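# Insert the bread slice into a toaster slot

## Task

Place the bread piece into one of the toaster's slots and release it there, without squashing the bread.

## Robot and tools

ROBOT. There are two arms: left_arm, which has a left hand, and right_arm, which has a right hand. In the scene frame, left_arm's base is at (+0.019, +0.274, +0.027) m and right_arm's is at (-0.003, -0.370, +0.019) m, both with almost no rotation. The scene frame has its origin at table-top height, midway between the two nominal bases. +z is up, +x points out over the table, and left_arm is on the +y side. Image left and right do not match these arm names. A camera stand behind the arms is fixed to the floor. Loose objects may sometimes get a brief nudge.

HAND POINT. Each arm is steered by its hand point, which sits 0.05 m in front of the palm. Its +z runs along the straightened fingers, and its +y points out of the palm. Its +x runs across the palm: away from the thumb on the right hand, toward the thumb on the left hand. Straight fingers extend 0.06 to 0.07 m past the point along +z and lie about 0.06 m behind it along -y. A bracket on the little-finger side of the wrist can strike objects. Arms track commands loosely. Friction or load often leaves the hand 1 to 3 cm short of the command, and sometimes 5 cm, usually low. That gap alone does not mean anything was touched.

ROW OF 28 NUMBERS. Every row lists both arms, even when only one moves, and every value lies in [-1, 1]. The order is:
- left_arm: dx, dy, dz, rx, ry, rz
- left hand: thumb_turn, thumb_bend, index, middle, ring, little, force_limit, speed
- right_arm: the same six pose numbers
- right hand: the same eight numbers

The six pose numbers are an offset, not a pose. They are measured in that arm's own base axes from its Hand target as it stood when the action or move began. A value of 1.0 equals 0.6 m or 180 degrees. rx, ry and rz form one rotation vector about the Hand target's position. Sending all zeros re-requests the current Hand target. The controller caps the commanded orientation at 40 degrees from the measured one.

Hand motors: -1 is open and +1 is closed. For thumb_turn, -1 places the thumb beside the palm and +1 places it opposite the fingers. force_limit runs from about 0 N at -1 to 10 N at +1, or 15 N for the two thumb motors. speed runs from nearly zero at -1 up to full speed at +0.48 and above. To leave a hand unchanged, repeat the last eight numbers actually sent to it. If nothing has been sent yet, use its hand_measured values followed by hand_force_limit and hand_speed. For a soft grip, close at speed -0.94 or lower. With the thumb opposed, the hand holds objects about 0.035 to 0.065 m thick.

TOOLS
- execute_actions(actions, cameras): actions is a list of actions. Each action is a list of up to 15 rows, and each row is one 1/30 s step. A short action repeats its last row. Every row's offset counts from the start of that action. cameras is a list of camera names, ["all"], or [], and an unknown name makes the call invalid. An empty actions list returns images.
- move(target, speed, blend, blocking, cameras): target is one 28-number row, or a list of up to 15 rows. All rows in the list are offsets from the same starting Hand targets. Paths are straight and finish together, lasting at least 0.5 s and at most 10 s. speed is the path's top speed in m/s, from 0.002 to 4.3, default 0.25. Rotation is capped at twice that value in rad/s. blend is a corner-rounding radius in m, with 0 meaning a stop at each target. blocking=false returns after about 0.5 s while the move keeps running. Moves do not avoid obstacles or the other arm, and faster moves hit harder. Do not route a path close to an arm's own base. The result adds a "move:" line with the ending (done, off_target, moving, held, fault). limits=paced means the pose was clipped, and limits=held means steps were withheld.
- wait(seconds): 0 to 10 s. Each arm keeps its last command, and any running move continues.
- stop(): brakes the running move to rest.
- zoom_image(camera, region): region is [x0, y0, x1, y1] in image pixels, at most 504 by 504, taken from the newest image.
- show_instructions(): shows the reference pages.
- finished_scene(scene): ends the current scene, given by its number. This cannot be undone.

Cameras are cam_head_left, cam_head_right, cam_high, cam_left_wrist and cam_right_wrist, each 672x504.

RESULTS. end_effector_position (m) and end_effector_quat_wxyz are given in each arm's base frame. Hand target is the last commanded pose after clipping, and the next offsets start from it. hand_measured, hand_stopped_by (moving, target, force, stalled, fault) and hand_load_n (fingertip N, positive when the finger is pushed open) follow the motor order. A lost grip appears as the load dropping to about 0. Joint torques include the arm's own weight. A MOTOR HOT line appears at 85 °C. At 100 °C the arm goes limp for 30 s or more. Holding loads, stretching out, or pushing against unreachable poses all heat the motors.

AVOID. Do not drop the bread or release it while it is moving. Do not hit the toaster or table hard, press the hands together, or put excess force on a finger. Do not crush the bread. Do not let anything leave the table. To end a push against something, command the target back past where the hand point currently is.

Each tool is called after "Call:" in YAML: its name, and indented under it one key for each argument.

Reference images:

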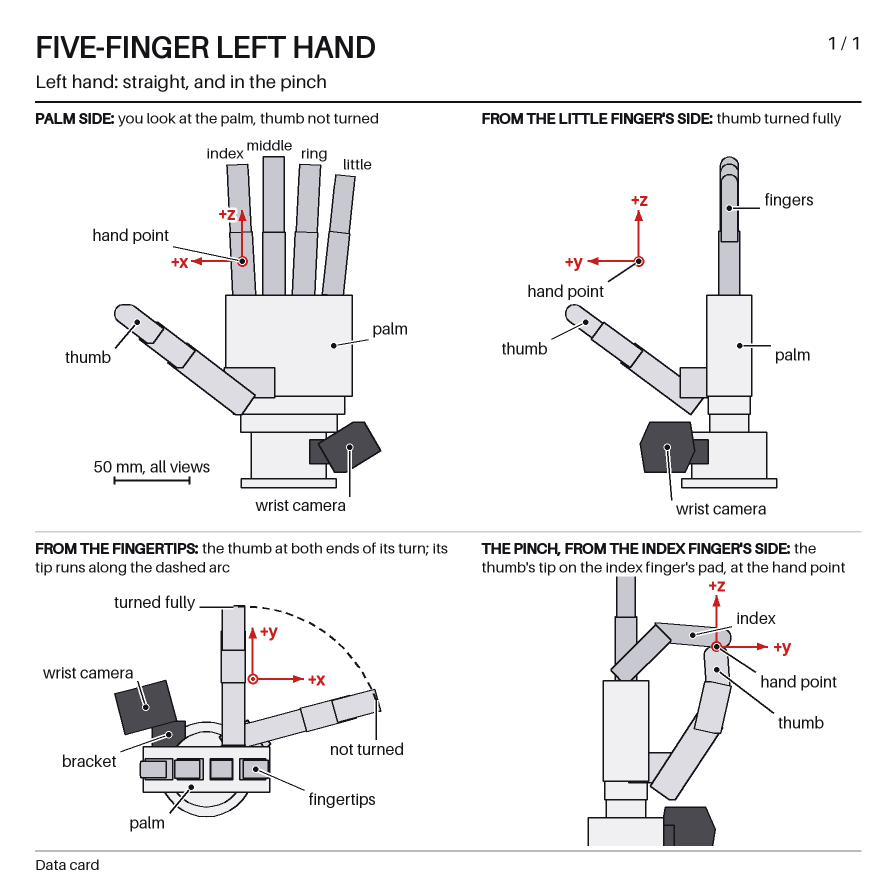

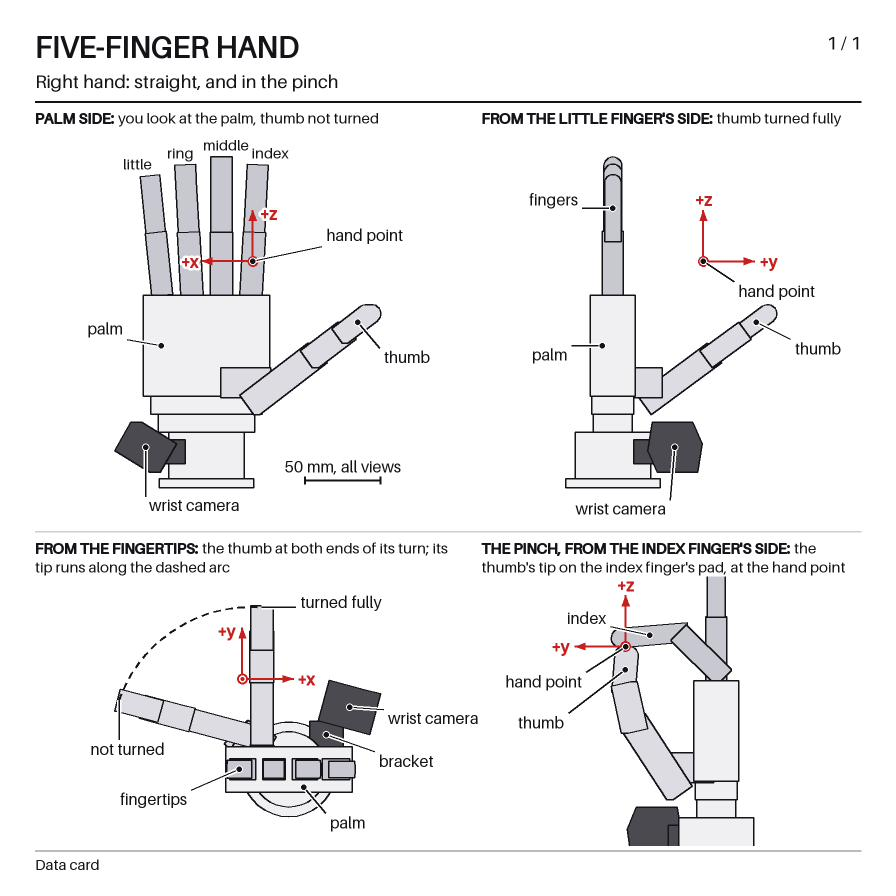

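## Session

Call:
execute_actions:
  actions: []

Call:
zoom_image:
  camera: "cam_head_right"
  region: [150, 230, 550, 450]

Call:
zoom_image:
  camera: "cam_head_left"
  region: [150, 230, 550, 450]

Scene clock: 0.00 s.
left_arm: end_effector_position=(+0.1422, +0.2592, +0.1789) hand_measured=(-1.000, -1.000, -1.000, -1.000, -1.000, -1.000) hand_load_n=(+0.0, +0.0, +0.5, +0.0, +0.0, +0.0) hand_stopped_by=(target, target, target, target, target, target) hand_force_limit=0.00 hand_speed=-0.80 end_effector_quat_wxyz=(+0.163, +0.776, +0.607, +0.049) | right_arm: end_effector_position=(+0.5519, +0.5872, +0.1912) hand_measured=(-1.000, -1.000, -1.000, -1.000, -1.000, -1.000) hand_load_n=(+0.0, +0.0, +0.0, +0.0, +0.0, +0.0) hand_stopped_by=(target, target, target, target, target, target) hand_force_limit=0.00 hand_speed=-0.80 end_effector_quat_wxyz=(+0.411, -0.355, +0.835, +0.089)
Joint positions: left_arm=[1.483 1.129 0.911 -1.531 0.295 -1.388] | right_arm=[0.768 1.92 1.62 -0.408 0.116 1.482]
Joint velocities: within noise
Joint torques (N m): no reading
Heat: left arm: hottest elbow 27 °C; right arm: hottest elbow 21 °C.
Hand target: left_arm +0.1428, +0.2663, +0.1873; +0.155, +0.778, +0.606, +0.057 | right_arm +0.5572, +0.5923, +0.2062; +0.423, -0.351, +0.830, +0.094
camera_calibration:
cam_left_wrist: T_world_to_cam=[[-0.824078, 0.397865, -0.403235, 0.0889575], [0.219655, 0.880569, 0.41994, -0.333482], [0.522156, 0.25749, -0.813051, 0.116653], [0, 0, 0, 1]] pos_world=[0.0856481, 0.228224, 0.270758]
cam_right_wrist: T_world_to_cam=[[-0.735734, 0.568433, -0.36821, 0.146853], [-0.156952, 0.385766, 0.909148, -0.315522], [0.658833, 0.726683, -0.194605, -0.638479], [0, 0, 0, 1]] pos_world=[0.479174, 0.502214, 0.216678]

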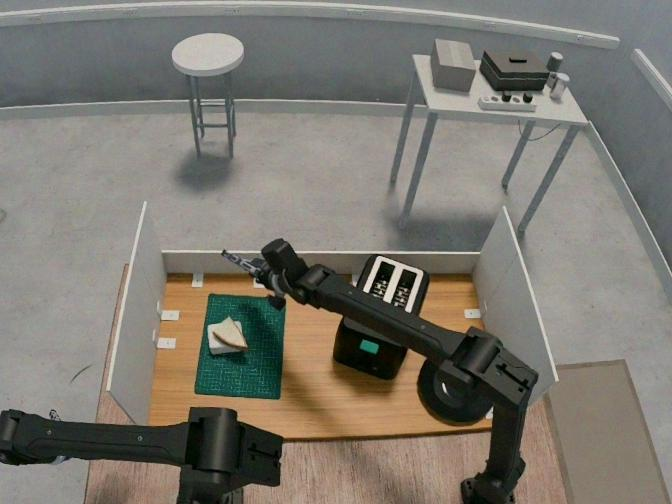

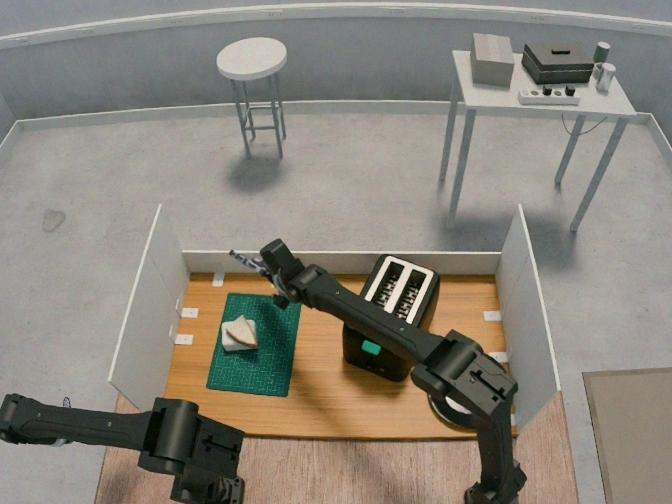

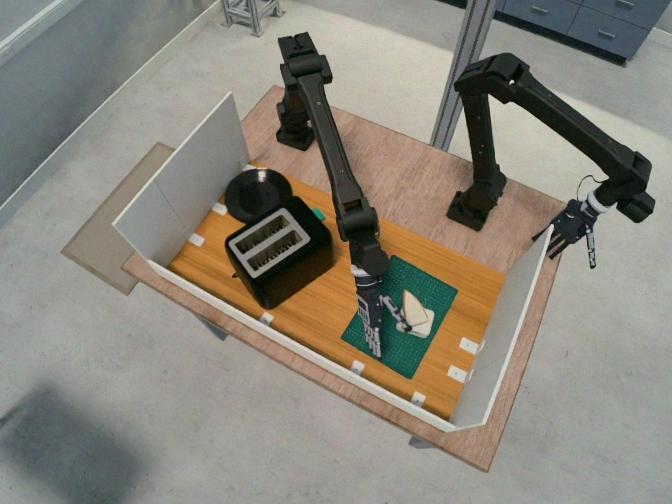

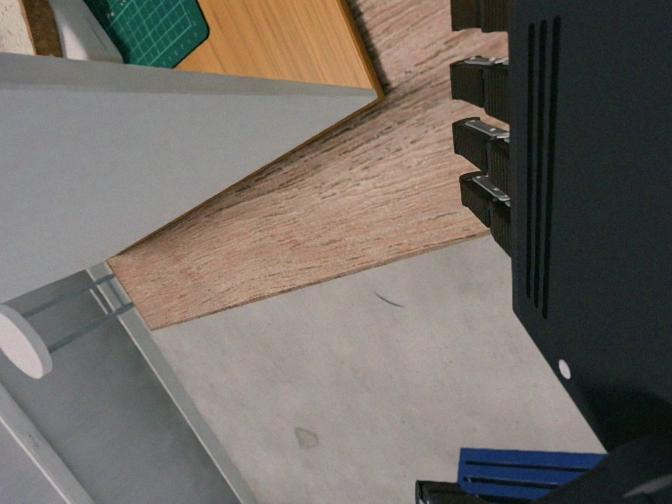

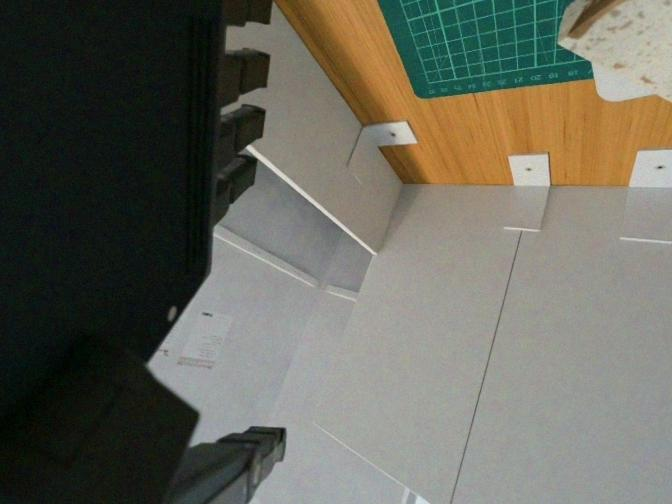

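Scaled by 1.260 from the camera's 672x504 image, which has a finer 960x720 frame.

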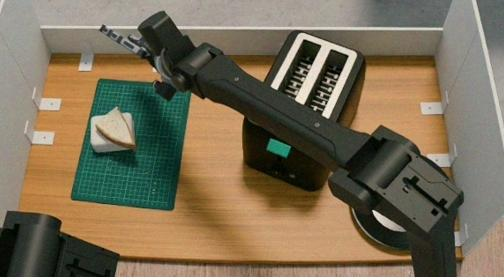

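Scaled by 1.260 from the camera's 672x504 image, which has a finer 960x720 frame.

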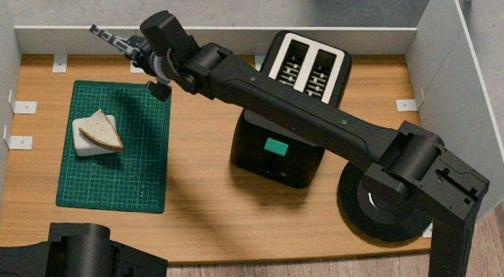

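Call:
zoom_image:
  camera: "cam_head_left"
  region: [200, 200, 452, 389]

Call:
zoom_image:
  camera: "cam_high"
  region: [360, 250, 480, 340]

Call:
zoom_image:
  camera: "cam_head_right"
  region: [80, 160, 500, 460]

Scaled by 2.000 from the camera's 672x504 image, which has a finer 960x720 frame.

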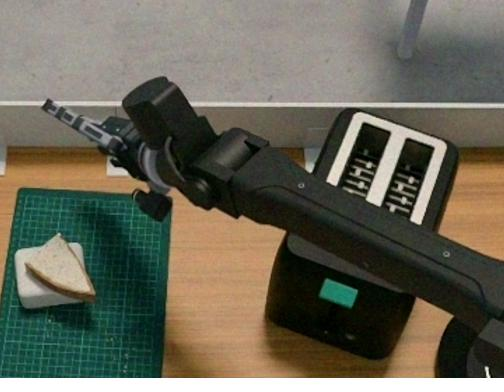

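Scaled by 4.200 from the camera's 672x504 image, which has a finer 960x720 frame.

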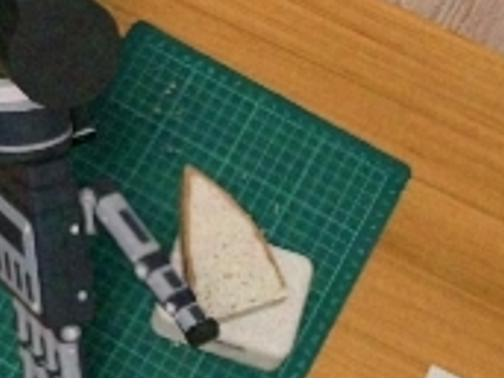

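Scaled by 1.200 from the camera's 672x504 image, which has a finer 960x720 frame.

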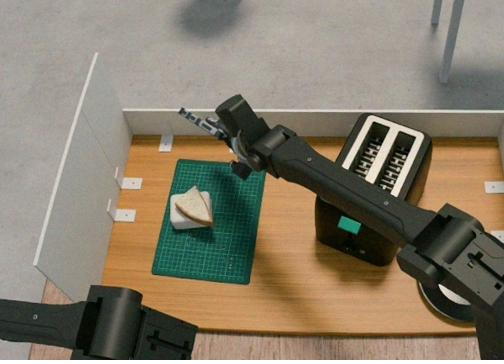

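Call:
move:
  target:
    - [0,0,0.19,0,0,0,-1,-1,-1,-1,-1,-1,0,-0.8,-0.095,-0.12,0.356,0,0,0,-1,-1,-1,-1,-1,-1,0,-0.8]
    - [0,0,0.19,0,0,0,-1,-1,-1,-1,-1,-1,0,-0.8,-0.229,-0.82,0.356,0,0,-0.2,-1,-1,-1,-1,-1,-1,0,-0.8]
  speed: 0.35
  blend: [0.05,0]
  cameras: ["cam_head_left","cam_head_right","cam_high","cam_left_wrist"]

Scene clock: 95.30 s.
left_arm: end_effector_position=(+0.1447, +0.2560, +0.2794) hand_measured=(-1.000, -1.000, -1.000, -1.000, -1.000, -1.000) hand_load_n=(+0.0, +0.0, +0.0, +0.0, +0.0, +0.0) hand_stopped_by=(target, target, target, target, target, target) hand_force_limit=0.00 hand_speed=-0.80 end_effector_quat_wxyz=(+0.117, +0.779, +0.607, +0.108) | right_arm: end_effector_position=(+0.4196, +0.1069, +0.4248) hand_measured=(-1.000, -1.000, -1.000, -1.000, -1.000, -1.000) hand_load_n=(+0.0, +0.0, +0.0, +0.0, +0.0, +0.0) hand_stopped_by=(target, target, target, target, target, target) hand_force_limit=0.00 hand_speed=-0.80 end_effector_quat_wxyz=(+0.439, -0.080, +0.894, -0.037)
Joint positions: left_arm=[1.485 0.995 1.081 -1.683 0.318 -1.405] | right_arm=[0.164 0.88 1.166 -0.951 0.125 1.495]
Joint torques (N m): left_arm=[-0.56 -3.08 10 -0.55 0.36 -0.06] | right_arm=[-2.61 -3.66 8.47 0.9 -0.17 -0.13]
Heat: left arm: hottest elbow 36 °C; right arm: hottest elbow 35 °C.
Hand target: left_arm +0.1429, +0.2662, +0.3012; +0.155, +0.778, +0.606, +0.057 | right_arm +0.4197, +0.1003, +0.4199; +0.431, -0.078, +0.898, -0.042
Off the commanded pose: left_arm 0.024 m, 7 deg | right_arm 0.008 m, 1 deg.
joint sent to its limit (left arm) — joint 4 (wrist pitch), lower limit. The joint targets are off in orientation, not in position.
move: off_target (left_arm)
camera_calibration:
cam_left_wrist: T_world_to_cam=[[-0.819911, 0.436114, -0.370878, 0.113346], [0.185174, 0.815035, 0.549026, -0.387658], [0.541717, 0.381475, -0.749012, 0.145512], [0, 0, 0, 1]] pos_world=[0.0858919, 0.211013, 0.363862]
Images, in order (width x height): cam_head_left 672x504, cam_head_right 672x504, cam_high 672x504, cam_left_wrist 672x504.

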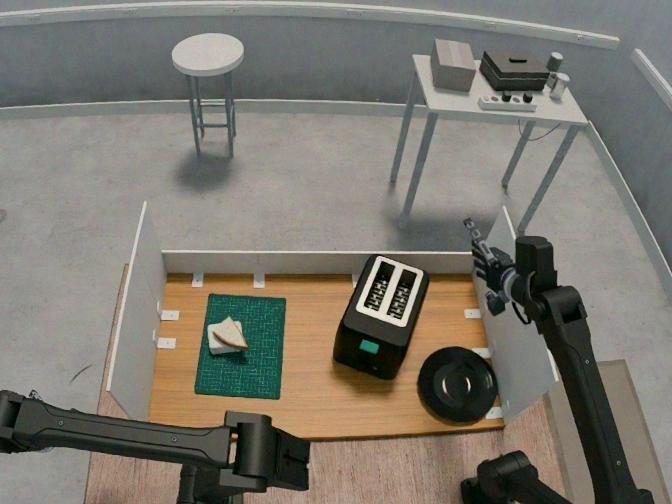

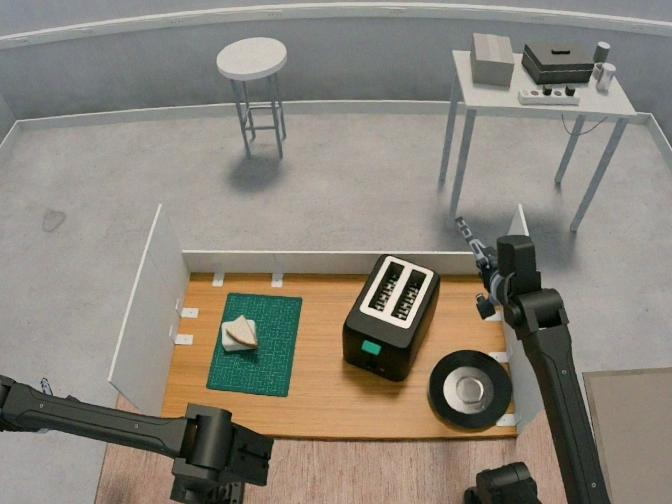

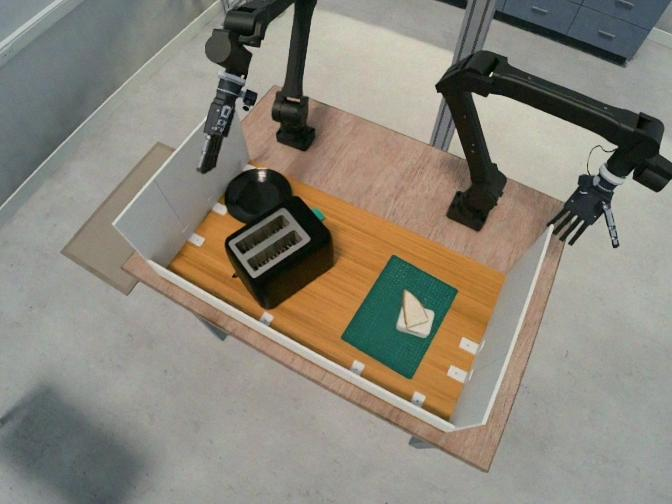

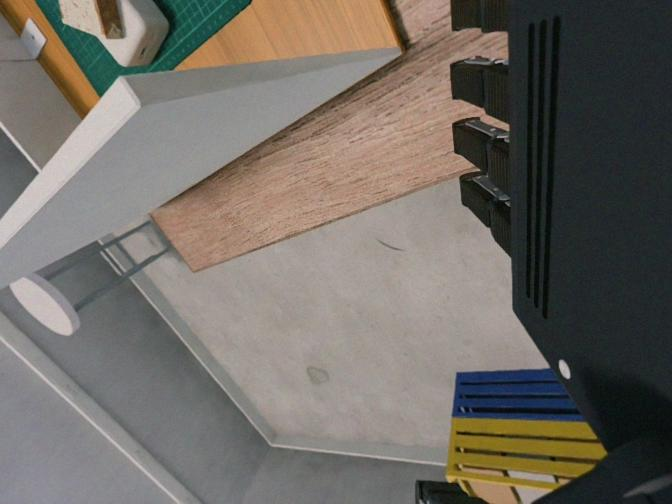

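Call:
move:
  target:
    - [0,0,0.2,0,0,0,-1,-1,-1,-1,-1,-1,0,-0.8,-0.1,-0.333,-0.05,0,0,-0.12,-1,-1,-1,-1,-1,-1,0,-0.8]
    - [0.295,-0.61,0.165,0,0.06,0.22,-1,-1,-1,-1,-1,-1,0,-0.8,-0.2,-0.667,-0.1,0,0,-0.25,-1,-1,-1,-1,-1,-1,0,-0.8]
    - [0.353,-0.602,-0.168,0.001,0.111,0.348,1,-0.9,-1,-1,-1,-1,-0.7,0,-0.2,-0.667,-0.1,0,0,-0.25,-1,-1,-1,-1,-1,-1,0,-0.8]
  speed: 0.3
  blend: [0.02,0.05,0]
  cameras: ["cam_head_right","cam_left_wrist"]

Scene clock: 132.33 s.
left_arm: end_effector_position=(+0.3552, -0.0966, +0.2045) hand_measured=(+1.000, -0.900, -1.000, -1.000, -1.000, -1.000) hand_load_n=(+0.5, +0.0, +0.0, +0.0, +0.0, +0.0) hand_stopped_by=(target, target, target, target, target, target) hand_force_limit=-0.70 hand_speed=0.00 end_effector_quat_wxyz=(+0.455, +0.706, +0.453, -0.299) | right_arm: end_effector_position=(+0.3014, -0.2906, +0.3533) hand_measured=(-1.000, -1.000, -1.000, -1.000, -1.000, -1.000) hand_load_n=(+0.0, +0.0, +0.0, +0.0, +0.0, +0.0) hand_stopped_by=(target, target, target, target, target, target) hand_force_limit=0.00 hand_speed=-0.80 end_effector_quat_wxyz=(+0.377, +0.270, +0.865, -0.193)
Joint positions: left_arm=[0.272 1.325 0.878 -1.685 1.071 -2.102] | right_arm=[-1.006 0.867 0.992 -0.834 -0.175 1.252]
Joint torques (N m): left_arm=[-0.91 -4.6 4.92 -1.28 0.74 0] | right_arm=[-2.55 -3.43 9.43 2.07 -0.3 -0.1]
Heat: left arm: hottest elbow 36 °C; right arm: hottest elbow 34 °C.
Hand target: left_arm +0.3547, -0.0948, +0.2003; +0.287, +0.606, +0.717, -0.188 | right_arm +0.2997, -0.2998, +0.3598; +0.383, +0.272, +0.859, -0.204
Off the commanded pose: left_arm 0.004 m, 96 deg; orientation clipped | right_arm 0.012 m, 1 deg.
joint sent to its limit (left arm) — joint 4 (wrist pitch), lower limit; joint 6 (wrist roll), lower limit. The joint targets are off in orientation, not in position.
move: off_target (left_arm, right_arm); target 3's new numbers were sent with left_arm's hand 0.005 m and 96 deg from that target; limits=paced
camera_calibration:
cam_left_wrist: T_world_to_cam=[[-0.799083, 0.179807, -0.573703, 0.421262], [0.490288, 0.747171, -0.448724, -0.00909532], [0.347971, -0.639847, -0.68521, 0.0669988], [0, 0, 0, 1]] pos_world=[0.317769, -0.0260813, 0.283506]
Images, in order (width x height): cam_head_right 672x504, cam_left_wrist 672x504.

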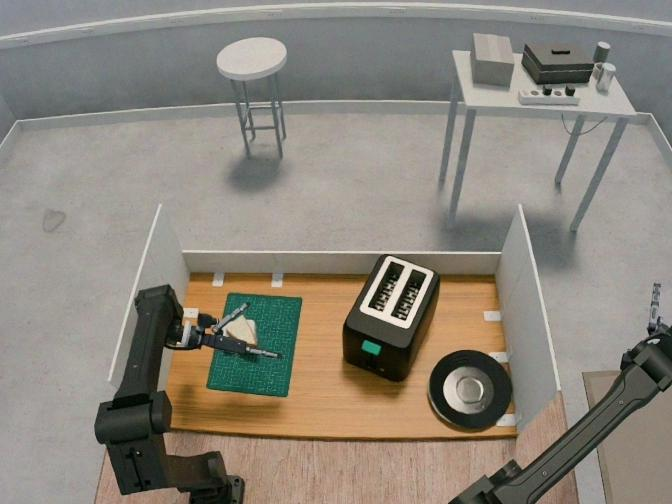

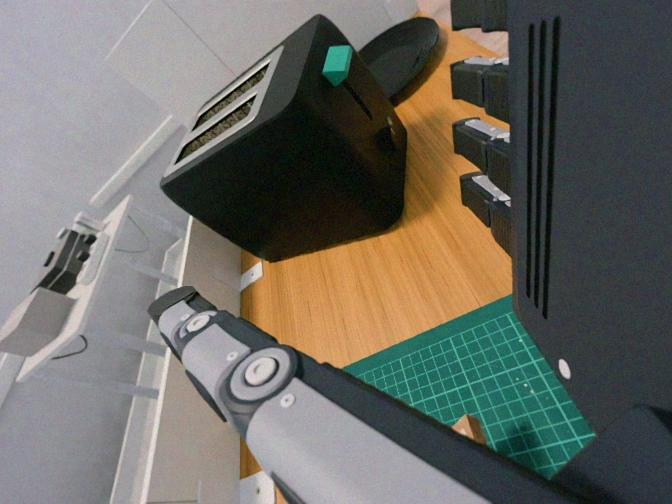

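Call:
move:
  target:
    - [-0.025,0.075,0.15,0.1,-0.08,-0.29,1,-0.9,-1,-1,-1,-1,-0.7,0,0,0,0,0,0,0,-1,-1,-1,-1,-1,-1,0,-0.8]
    - [-0.025,0.075,0.14,0.204,-0.16,-0.58,1,-0.9,-1,-1,-1,-1,-0.7,0,0,0,0,0,0,0,-1,-1,-1,-1,-1,-1,0,-0.8]
    - [-0.025,0.06,0.14,-0.009,0.299,0.791,1,-0.9,-1,-1,-1,-1,-0.7,0,0,0,0,0,0,0,-1,-1,-1,-1,-1,-1,0,-0.8]
    - [-0.01,0.01,0.1,0.183,0.135,0.21,1,-0.9,-1,-1,-1,-1,-0.7,0,0,0,0,0,0,0,-1,-1,-1,-1,-1,-1,0,-0.8]
  speed: 0.5
  blend: [0.02,0.01,0.01,0]
  cameras: ["cam_head_right","cam_left_wrist"]

Scene clock: 176.27 s.
left_arm: end_effector_position=(+0.3485, -0.0885, +0.2580) hand_measured=(+1.000, -0.900, -1.000, -1.000, -1.000, -1.000) hand_load_n=(+0.0, -0.5, +0.0, +0.0, +0.0, -0.5) hand_stopped_by=(target, target, target, target, target, target) hand_force_limit=-0.70 hand_speed=0.00 end_effector_quat_wxyz=(-0.009, +0.344, +0.939, +0.001) | right_arm: end_effector_position=(+0.3014, -0.2906, +0.3533) hand_measured=(-1.000, -1.000, -1.000, -1.000, -1.000, -1.000) hand_load_n=(-0.5, +0.0, +0.0, +0.0, +0.0, +0.0) hand_stopped_by=(target, target, target, target, target, target) hand_force_limit=0.00 hand_speed=-0.80 end_effector_quat_wxyz=(+0.377, +0.270, +0.865, -0.193)
Joint positions: left_arm=[-0.433 1.312 1.343 -1.621 -0.001 1.84] | right_arm=[-1.006 0.867 0.992 -0.834 -0.175 1.252]
Joint torques (N m): left_arm=[-1.2 -7.94 6.17 0.13 0.01 0.16] | right_arm=[-2.37 -3.49 9.42 2.06 -0.3 -0.1]
Heat: left arm: hottest elbow 35 °C; right arm: hottest elbow 35 °C.
Hand target: left_arm +0.3486, -0.0888, +0.2603; -0.001, +0.350, +0.937, -0.001 | right_arm +0.2997, -0.2998, +0.3598; +0.383, +0.272, +0.859, -0.204
Off the commanded pose: left_arm 0.002 m, 1 deg | right_arm 0.011 m, 1 deg.
move: off_target (right_arm)
camera_calibration:
cam_left_wrist: T_world_to_cam=[[-0.795413, -0.602203, -0.068339, 0.244308], [-0.543337, 0.658578, 0.520634, 0.114435], [-0.268521, 0.45125, -0.851041, 0.46531], [0, 0, 0, 1]] pos_world=[0.381448, -0.138212, 0.353115]
Images, in order (width x height): cam_head_right 672x504, cam_left_wrist 672x504.

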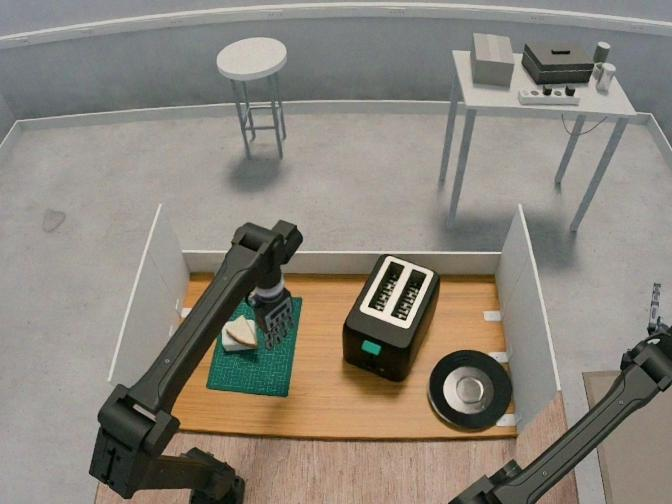

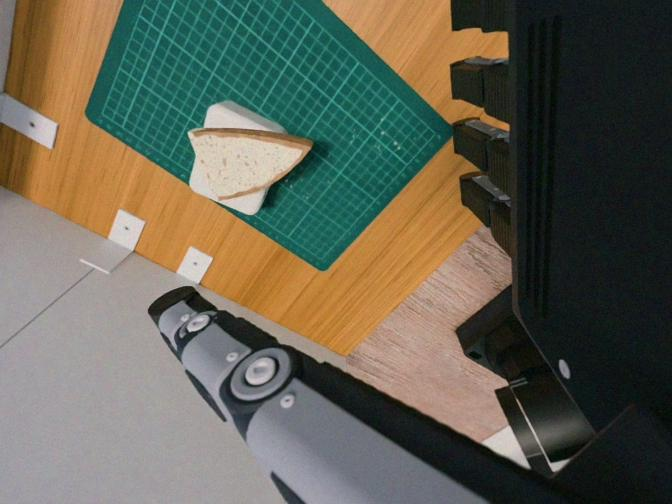

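Good view. Zoom to get corners.

Call:
zoom_image:
  camera: "cam_left_wrist"
  region: [170, 90, 338, 216]

Call:
zoom_image:
  camera: "cam_head_right"
  region: [200, 290, 284, 353]

Call:
zoom_image:
  camera: "cam_head_right"
  region: [336, 242, 456, 332]

Scaled by 3.000 from the camera's 672x504 image, which has a finer 960x720 frame.

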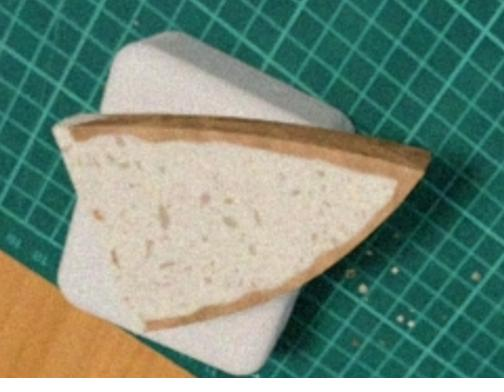

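Scaled by 6.000 from the camera's 672x504 image, which has a finer 960x720 frame.

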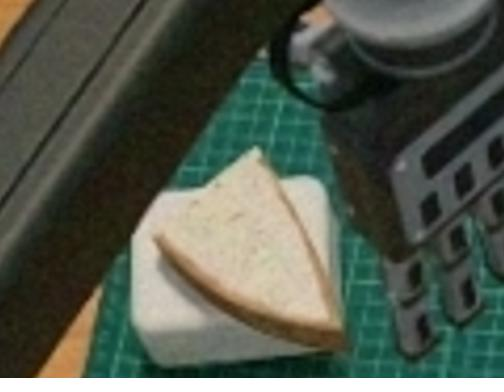

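Scaled by 4.200 from the camera's 672x504 image, which has a finer 960x720 frame.

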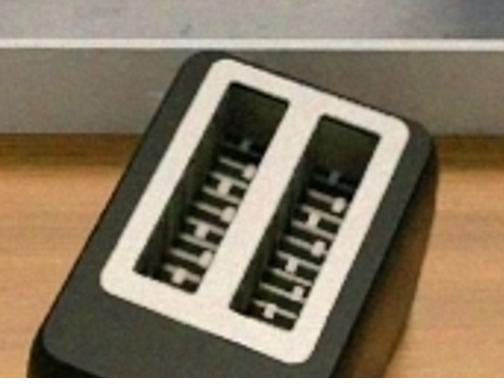

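Call:
move:
  target: [0.027,0.02,-0.1,0,0,0,1,-0.9,-1,-1,-1,-1,-0.7,0,0,0,0,0,0,0,-1,-1,-1,-1,-1,-1,0,-0.8]
  speed: 0.2
  cameras: ["cam_head_right","cam_left_wrist"]

Call:
zoom_image:
  camera: "cam_left_wrist"
  region: [120, 30, 372, 219]

Call:
zoom_image:
  camera: "cam_head_right"
  region: [200, 270, 328, 366]

Scene clock: 203.73 s.
left_arm: end_effector_position=(+0.3622, -0.0778, +0.2043) hand_measured=(+1.000, -0.900, -1.000, -1.000, -1.000, -1.000) hand_load_n=(+0.0, +0.0, +0.0, +0.0, +0.0, +0.0) hand_stopped_by=(target, target, target, target, target, target) hand_force_limit=-0.70 hand_speed=0.00 end_effector_quat_wxyz=(+0.000, +0.347, +0.938, +0.000) | right_arm: end_effector_position=(+0.3014, -0.2906, +0.3533) hand_measured=(-1.000, -1.000, -1.000, -1.000, -1.000, -1.000) hand_load_n=(+0.0, +0.0, +0.0, +0.0, +0.0, +0.5) hand_stopped_by=(target, target, target, target, target, target) hand_force_limit=0.00 hand_speed=-0.80 end_effector_quat_wxyz=(+0.377, +0.270, +0.865, -0.193)
Joint positions: left_arm=[-0.392 1.324 1.215 -1.461 0 1.887] | right_arm=[-1.006 0.867 0.992 -0.834 -0.175 1.252]
Joint torques (N m): left_arm=[-1.14 -6.77 6.2 0.2 0.02 0.13] | right_arm=[-2.37 -3.25 9.44 2.07 -0.3 -0.1]
Heat: left arm: hottest elbow 35 °C; right arm: hottest elbow 35 °C.
Hand target: left_arm +0.3650, -0.0769, +0.2003; +0.000, +0.349, +0.937, -0.001 | right_arm +0.2997, -0.2998, +0.3598; +0.383, +0.272, +0.859, -0.204
Off the commanded pose: left_arm 0.005 m, 0 deg | right_arm 0.011 m, 1 deg.
move: off_target (right_arm)
camera_calibration:
cam_left_wrist: T_world_to_cam=[[-0.797602, -0.598257, -0.0769351, 0.260762], [-0.548337, 0.666013, 0.505721, 0.148178], [-0.251311, 0.44555, -0.85926, 0.413457], [0, 0, 0, 1]] pos_world=[0.393142, -0.126901, 0.300392]
Images, in order (width x height): cam_head_right 672x504, cam_left_wrist 672x504.

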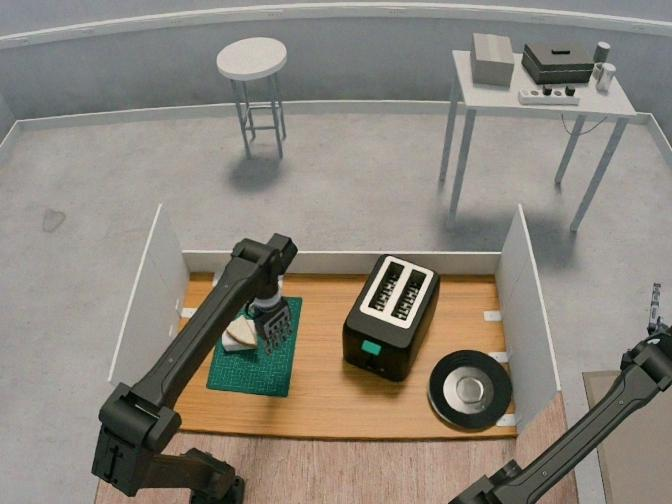

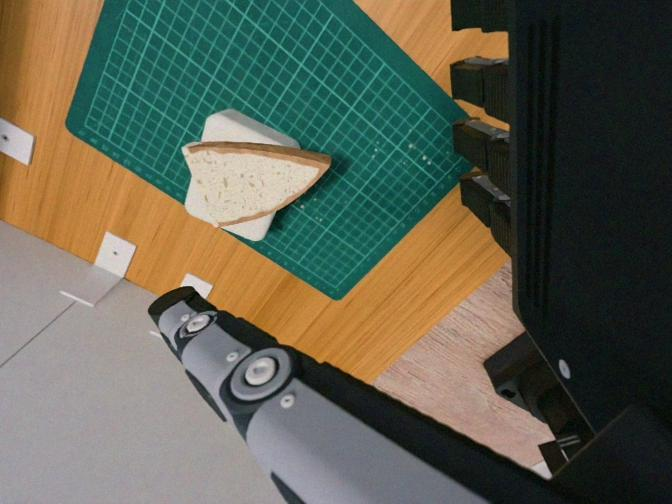

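Scaled by 2.000 from the camera's 672x504 image, which has a finer 960x720 frame.

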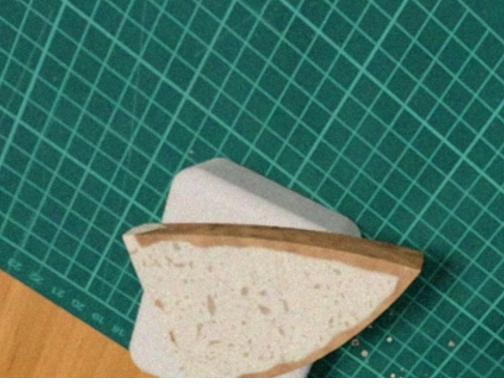

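Scaled by 3.938 from the camera's 672x504 image, which has a finer 960x720 frame.

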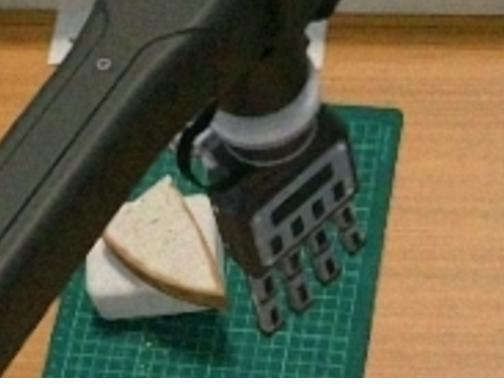

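Call:
move:
  target:
    - [-0.0353,-0.0068,-0.0838,0,0,0,1,-0.9,-0.3,-0.3,1,1,-0.7,0,0,0,0,0,0,0,-1,-1,-1,-1,-1,-1,0,-0.8]
    - [-0.0353,-0.0068,-0.2023,0,0,0,1,-0.9,-0.3,-0.3,1,1,-0.7,0,0,0,0,0,0,0,-1,-1,-1,-1,-1,-1,0,-0.8]
  speed: 0.12
  cameras: ["cam_left_wrist","cam_head_right"]

Call:
zoom_image:
  camera: "cam_left_wrist"
  region: [100, 120, 352, 309]

Call:
zoom_image:
  camera: "cam_head_right"
  region: [200, 270, 328, 366]

Scene clock: 269.47 s.
left_arm: end_effector_position=(+0.3443, -0.0779, +0.0823) hand_measured=(+1.000, -0.900, -0.300, -0.300, +1.000, +1.000) hand_load_n=(+0.0, +0.0, +0.0, +0.0, +0.0, +0.0) hand_stopped_by=(target, target, target, target, target, target) hand_force_limit=-0.70 hand_speed=0.00 end_effector_quat_wxyz=(-0.001, +0.352, +0.936, +0.000) | right_arm: end_effector_position=(+0.3014, -0.2906, +0.3533) hand_measured=(-1.000, -1.000, -1.000, -1.000, -1.000, -1.000) hand_load_n=(+0.0, -0.5, +0.0, +0.0, +0.0, +0.0) hand_stopped_by=(target, target, target, target, target, target) hand_force_limit=0.00 hand_speed=-0.80 end_effector_quat_wxyz=(+0.377, +0.270, +0.865, -0.193)
Joint positions: left_arm=[-0.411 1.372 0.926 -1.126 0.001 1.878] | right_arm=[-1.006 0.867 0.992 -0.834 -0.175 1.252]
Joint torques (N m): left_arm=[-1.85 -6.42 5.68 0.13 -0.01 -0.06] | right_arm=[-2.49 -3.55 9.4 2.04 -0.3 -0.1]
Heat: left arm: hottest elbow 34 °C; right arm: hottest elbow 36 °C.
Hand target: left_arm +0.3437, -0.0809, +0.0790; +0.000, +0.350, +0.937, -0.001 | right_arm +0.2997, -0.2998, +0.3598; +0.383, +0.272, +0.859, -0.204
Off the commanded pose: left_arm 0.005 m, 0 deg | right_arm 0.011 m, 1 deg.
move: off_target (right_arm)
camera_calibration:
cam_left_wrist: T_world_to_cam=[[-0.803837, -0.590057, -0.0753614, 0.239737], [-0.540678, 0.671923, 0.506149, 0.19797], [-0.248019, 0.447607, -0.859147, 0.30324], [0, 0, 0, 1]] pos_world=[0.374956, -0.127294, 0.178393]
Images, in order (width x height): cam_head_right 672x504, cam_left_wrist 672x504.

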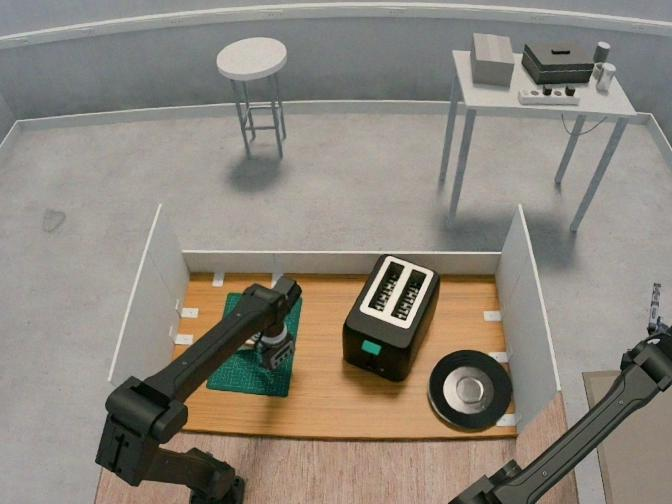

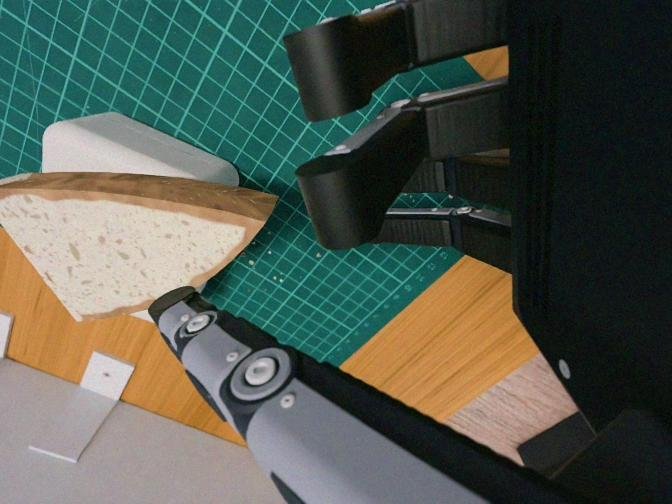

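Scaled by 2.000 from the camera's 672x504 image, which has a finer 960x720 frame.

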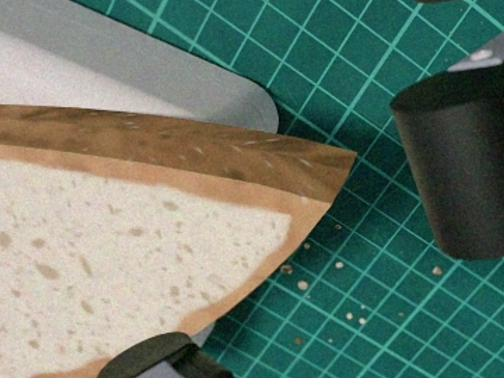

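Scaled by 3.938 from the camera's 672x504 image, which has a finer 960x720 frame.

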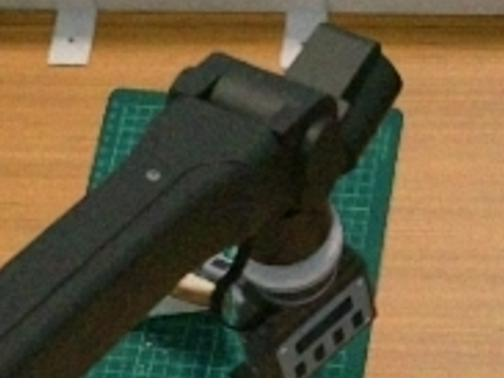

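Call:
move:
  target: [0.062,0.0673,0,0,0,0,1,-0.9,-0.3,-0.3,1,1,-0.7,0,0,0,0,0,0,0,-1,-1,-1,-1,-1,-1,0,-0.8]
  speed: 0.1
  cameras: ["cam_left_wrist","cam_head_right","cam_high"]

Call:
zoom_image:
  camera: "cam_left_wrist"
  region: [250, 90, 502, 279]

Scene clock: 319.97 s.
left_arm: end_effector_position=(+0.3562, -0.0357, +0.0661) hand_measured=(+1.000, -0.900, -0.300, -0.300, +1.000, +1.000) hand_load_n=(+0.0, +0.0, +0.0, +0.0, +0.0, +0.0) hand_stopped_by=(target, target, target, target, target, target) hand_force_limit=-0.70 hand_speed=0.00 end_effector_quat_wxyz=(-0.025, +0.347, +0.938, -0.002) | right_arm: end_effector_position=(+0.3014, -0.2906, +0.3533) hand_measured=(-1.000, -1.000, -1.000, -1.000, -1.000, -1.000) hand_load_n=(+0.0, -0.5, +0.0, +0.0, +0.0, +0.0) hand_stopped_by=(target, target, target, target, target, target) hand_force_limit=0.00 hand_speed=-0.80 end_effector_quat_wxyz=(+0.377, +0.270, +0.865, -0.193)
Joint positions: left_arm=[-0.288 1.421 0.926 -1.126 0.001 1.991] | right_arm=[-1.006 0.867 0.992 -0.834 -0.175 1.252]
Joint torques (N m): left_arm=[-0.97 -6.12 8.98 0.06 -0.06 0.15] | right_arm=[-2.49 -3.37 9.39 2.07 -0.31 -0.1]
Heat: left arm: hottest elbow 32 °C; right arm: hottest elbow 36 °C.
Hand target: left_arm +0.3809, -0.0406, +0.0789; +0.000, +0.349, +0.937, -0.001 | right_arm +0.2997, -0.2998, +0.3598; +0.383, +0.272, +0.859, -0.204
Off the commanded pose: left_arm 0.028 m, 3 deg | right_arm 0.011 m, 1 deg.
move: off_target (left_arm, right_arm)
camera_calibration:
cam_left_wrist: T_world_to_cam=[[-0.800519, -0.597529, -0.0461318, 0.269612], [-0.523277, 0.659365, 0.539833, 0.175382], [-0.292148, 0.456286, -0.840507, 0.288134], [0, 0, 0, 1]] pos_world=[0.391781, -0.0860117, 0.159939]
Images, in order (width x height): cam_head_right 672x504, cam_high 672x504, cam_left_wrist 672x504.

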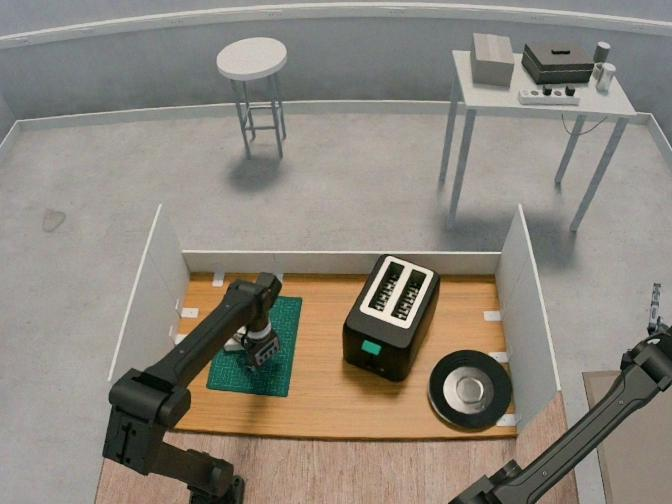

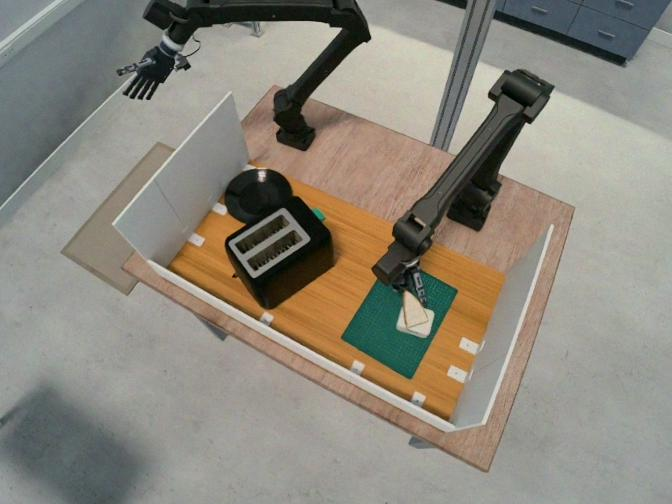

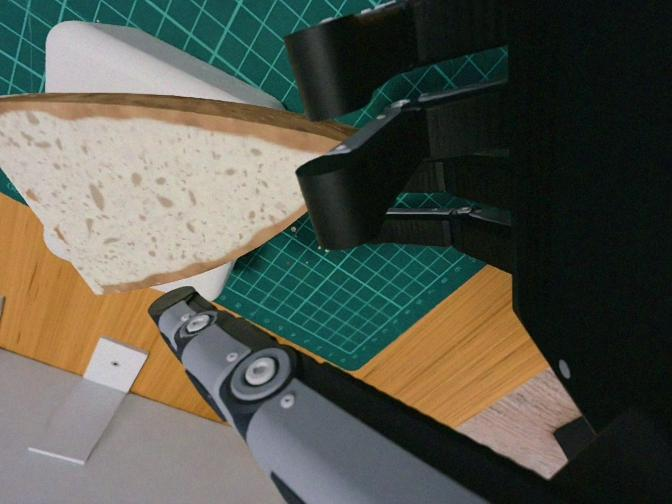

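Scaled by 2.000 from the camera's 672x504 image, which has a finer 960x720 frame.

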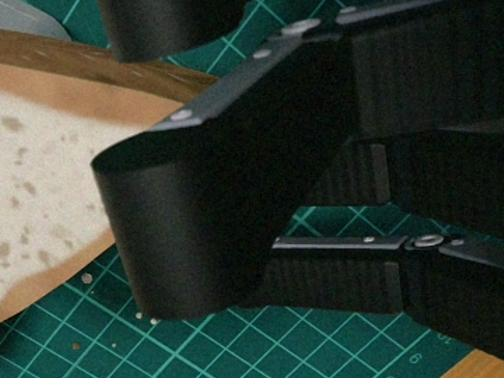

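Call:
move:
  target:
    - [-0.06,-0.074,-0.015,0,0,0,1,-0.9,-0.3,-0.3,1,1,-0.7,0,0,0,0,0,0,0,-1,-1,-1,-1,-1,-1,0,-0.8]
    - [-0.031,-0.0832,0.0852,0,0,0,1,-0.9,-0.3,-0.3,1,1,-0.7,0,0,0,0,0,0,0,-1,-1,-1,-1,-1,-1,0,-0.8]
    - [-0.031,-0.0832,-0.0053,0,0,0,1,-0.9,-0.3,-0.3,1,1,-0.7,0,0,0,0,0,0,0,-1,-1,-1,-1,-1,-1,0,-0.8]
  speed: 0.1
  cameras: ["cam_left_wrist","cam_head_right","cam_high"]

Call:
zoom_image:
  camera: "cam_left_wrist"
  region: [150, 90, 402, 279]

Call:
zoom_image:
  camera: "cam_high"
  region: [370, 240, 470, 340]

Scene clock: 370.60 s.
left_arm: end_effector_position=(+0.3617, -0.0900, +0.0786) hand_measured=(+1.000, -0.900, -0.300, -0.300, +1.000, +1.000) hand_load_n=(+0.0, +0.0, +0.0, +0.0, +0.0, +0.0) hand_stopped_by=(target, target, target, target, target, target) hand_force_limit=-0.70 hand_speed=0.00 end_effector_quat_wxyz=(-0.001, +0.353, +0.936, -0.002) | right_arm: end_effector_position=(+0.3014, -0.2906, +0.3533) hand_measured=(-1.000, -1.000, -1.000, -1.000, -1.000, -1.000) hand_load_n=(+0.0, +0.0, +0.0, +0.0, +0.0, +0.0) hand_stopped_by=(target, target, target, target, target, target) hand_force_limit=0.00 hand_speed=-0.80 end_effector_quat_wxyz=(+0.377, +0.270, +0.865, -0.193)
Joint positions: left_arm=[-0.42 1.43 0.975 -1.117 0.004 1.871] | right_arm=[-1.006 0.867 0.992 -0.834 -0.175 1.252]
Joint torques (N m): left_arm=[-1.2 -6.83 5.57 0.27 -0.11 0] | right_arm=[-2.37 -3.49 9.43 2.07 -0.29 -0.11]
Heat: left arm: hottest elbow 36 °C; right arm: hottest elbow 37 °C.
Hand target: left_arm +0.3623, -0.0904, +0.0757; +0.000, +0.349, +0.937, -0.001 | right_arm +0.2997, -0.2998, +0.3598; +0.383, +0.272, +0.859, -0.204
Off the commanded pose: left_arm 0.003 m, 0 deg | right_arm 0.011 m, 1 deg.
move: off_target (right_arm)
camera_calibration:
cam_left_wrist: T_world_to_cam=[[-0.805367, -0.588329, -0.0724783, 0.246766], [-0.538033, 0.674185, 0.50596, 0.216557], [-0.248807, 0.446479, -0.859506, 0.309917], [0, 0, 0, 1]] pos_world=[0.392361, -0.139191, 0.174691]
Images, in order (width x height): cam_head_right 672x504, cam_high 672x504, cam_left_wrist 672x504.

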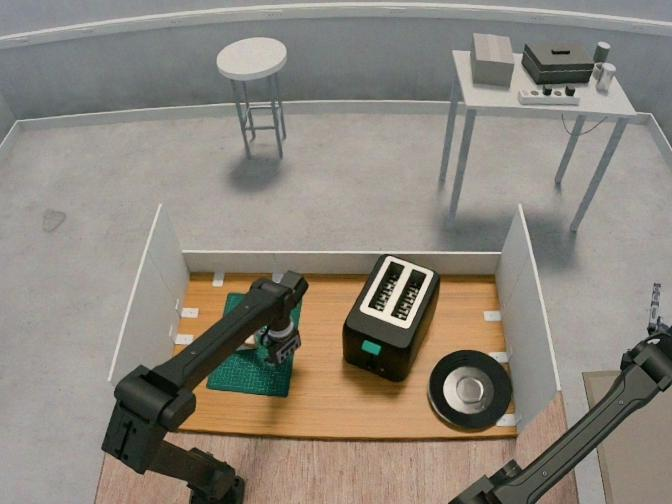

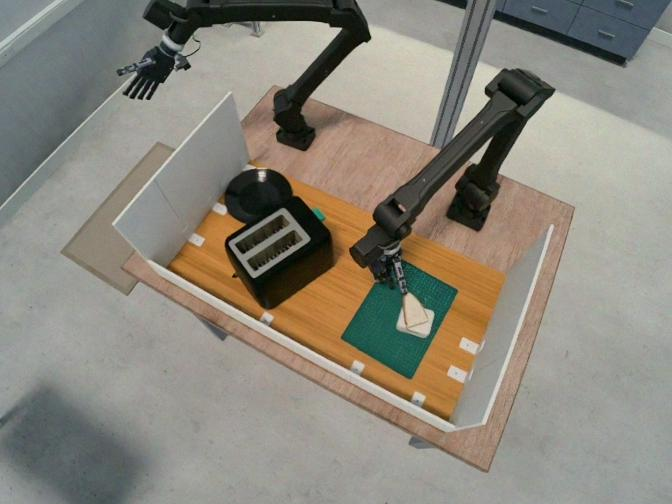

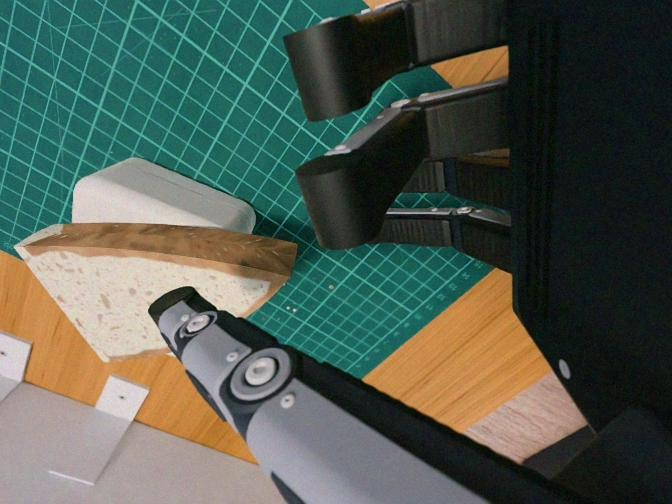

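Scaled by 2.000 from the camera's 672x504 image, which has a finer 960x720 frame.

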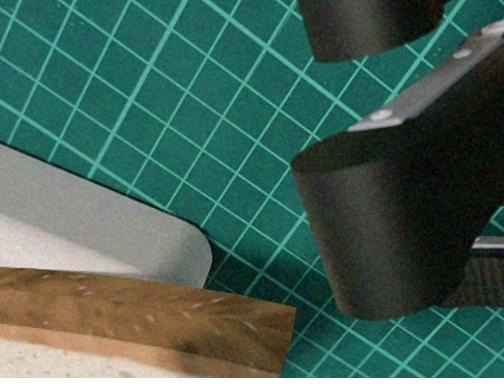

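Scaled by 5.040 from the camera's 672x504 image, which has a finer 960x720 frame.

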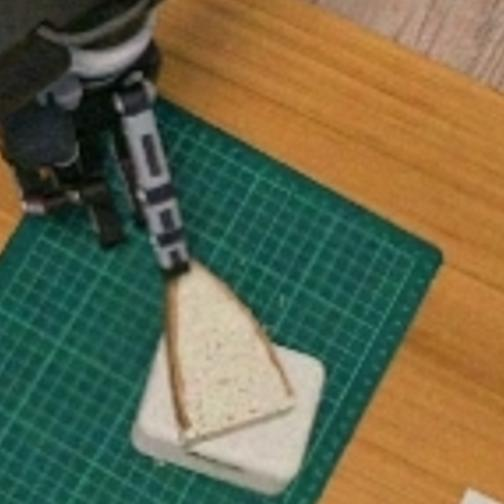

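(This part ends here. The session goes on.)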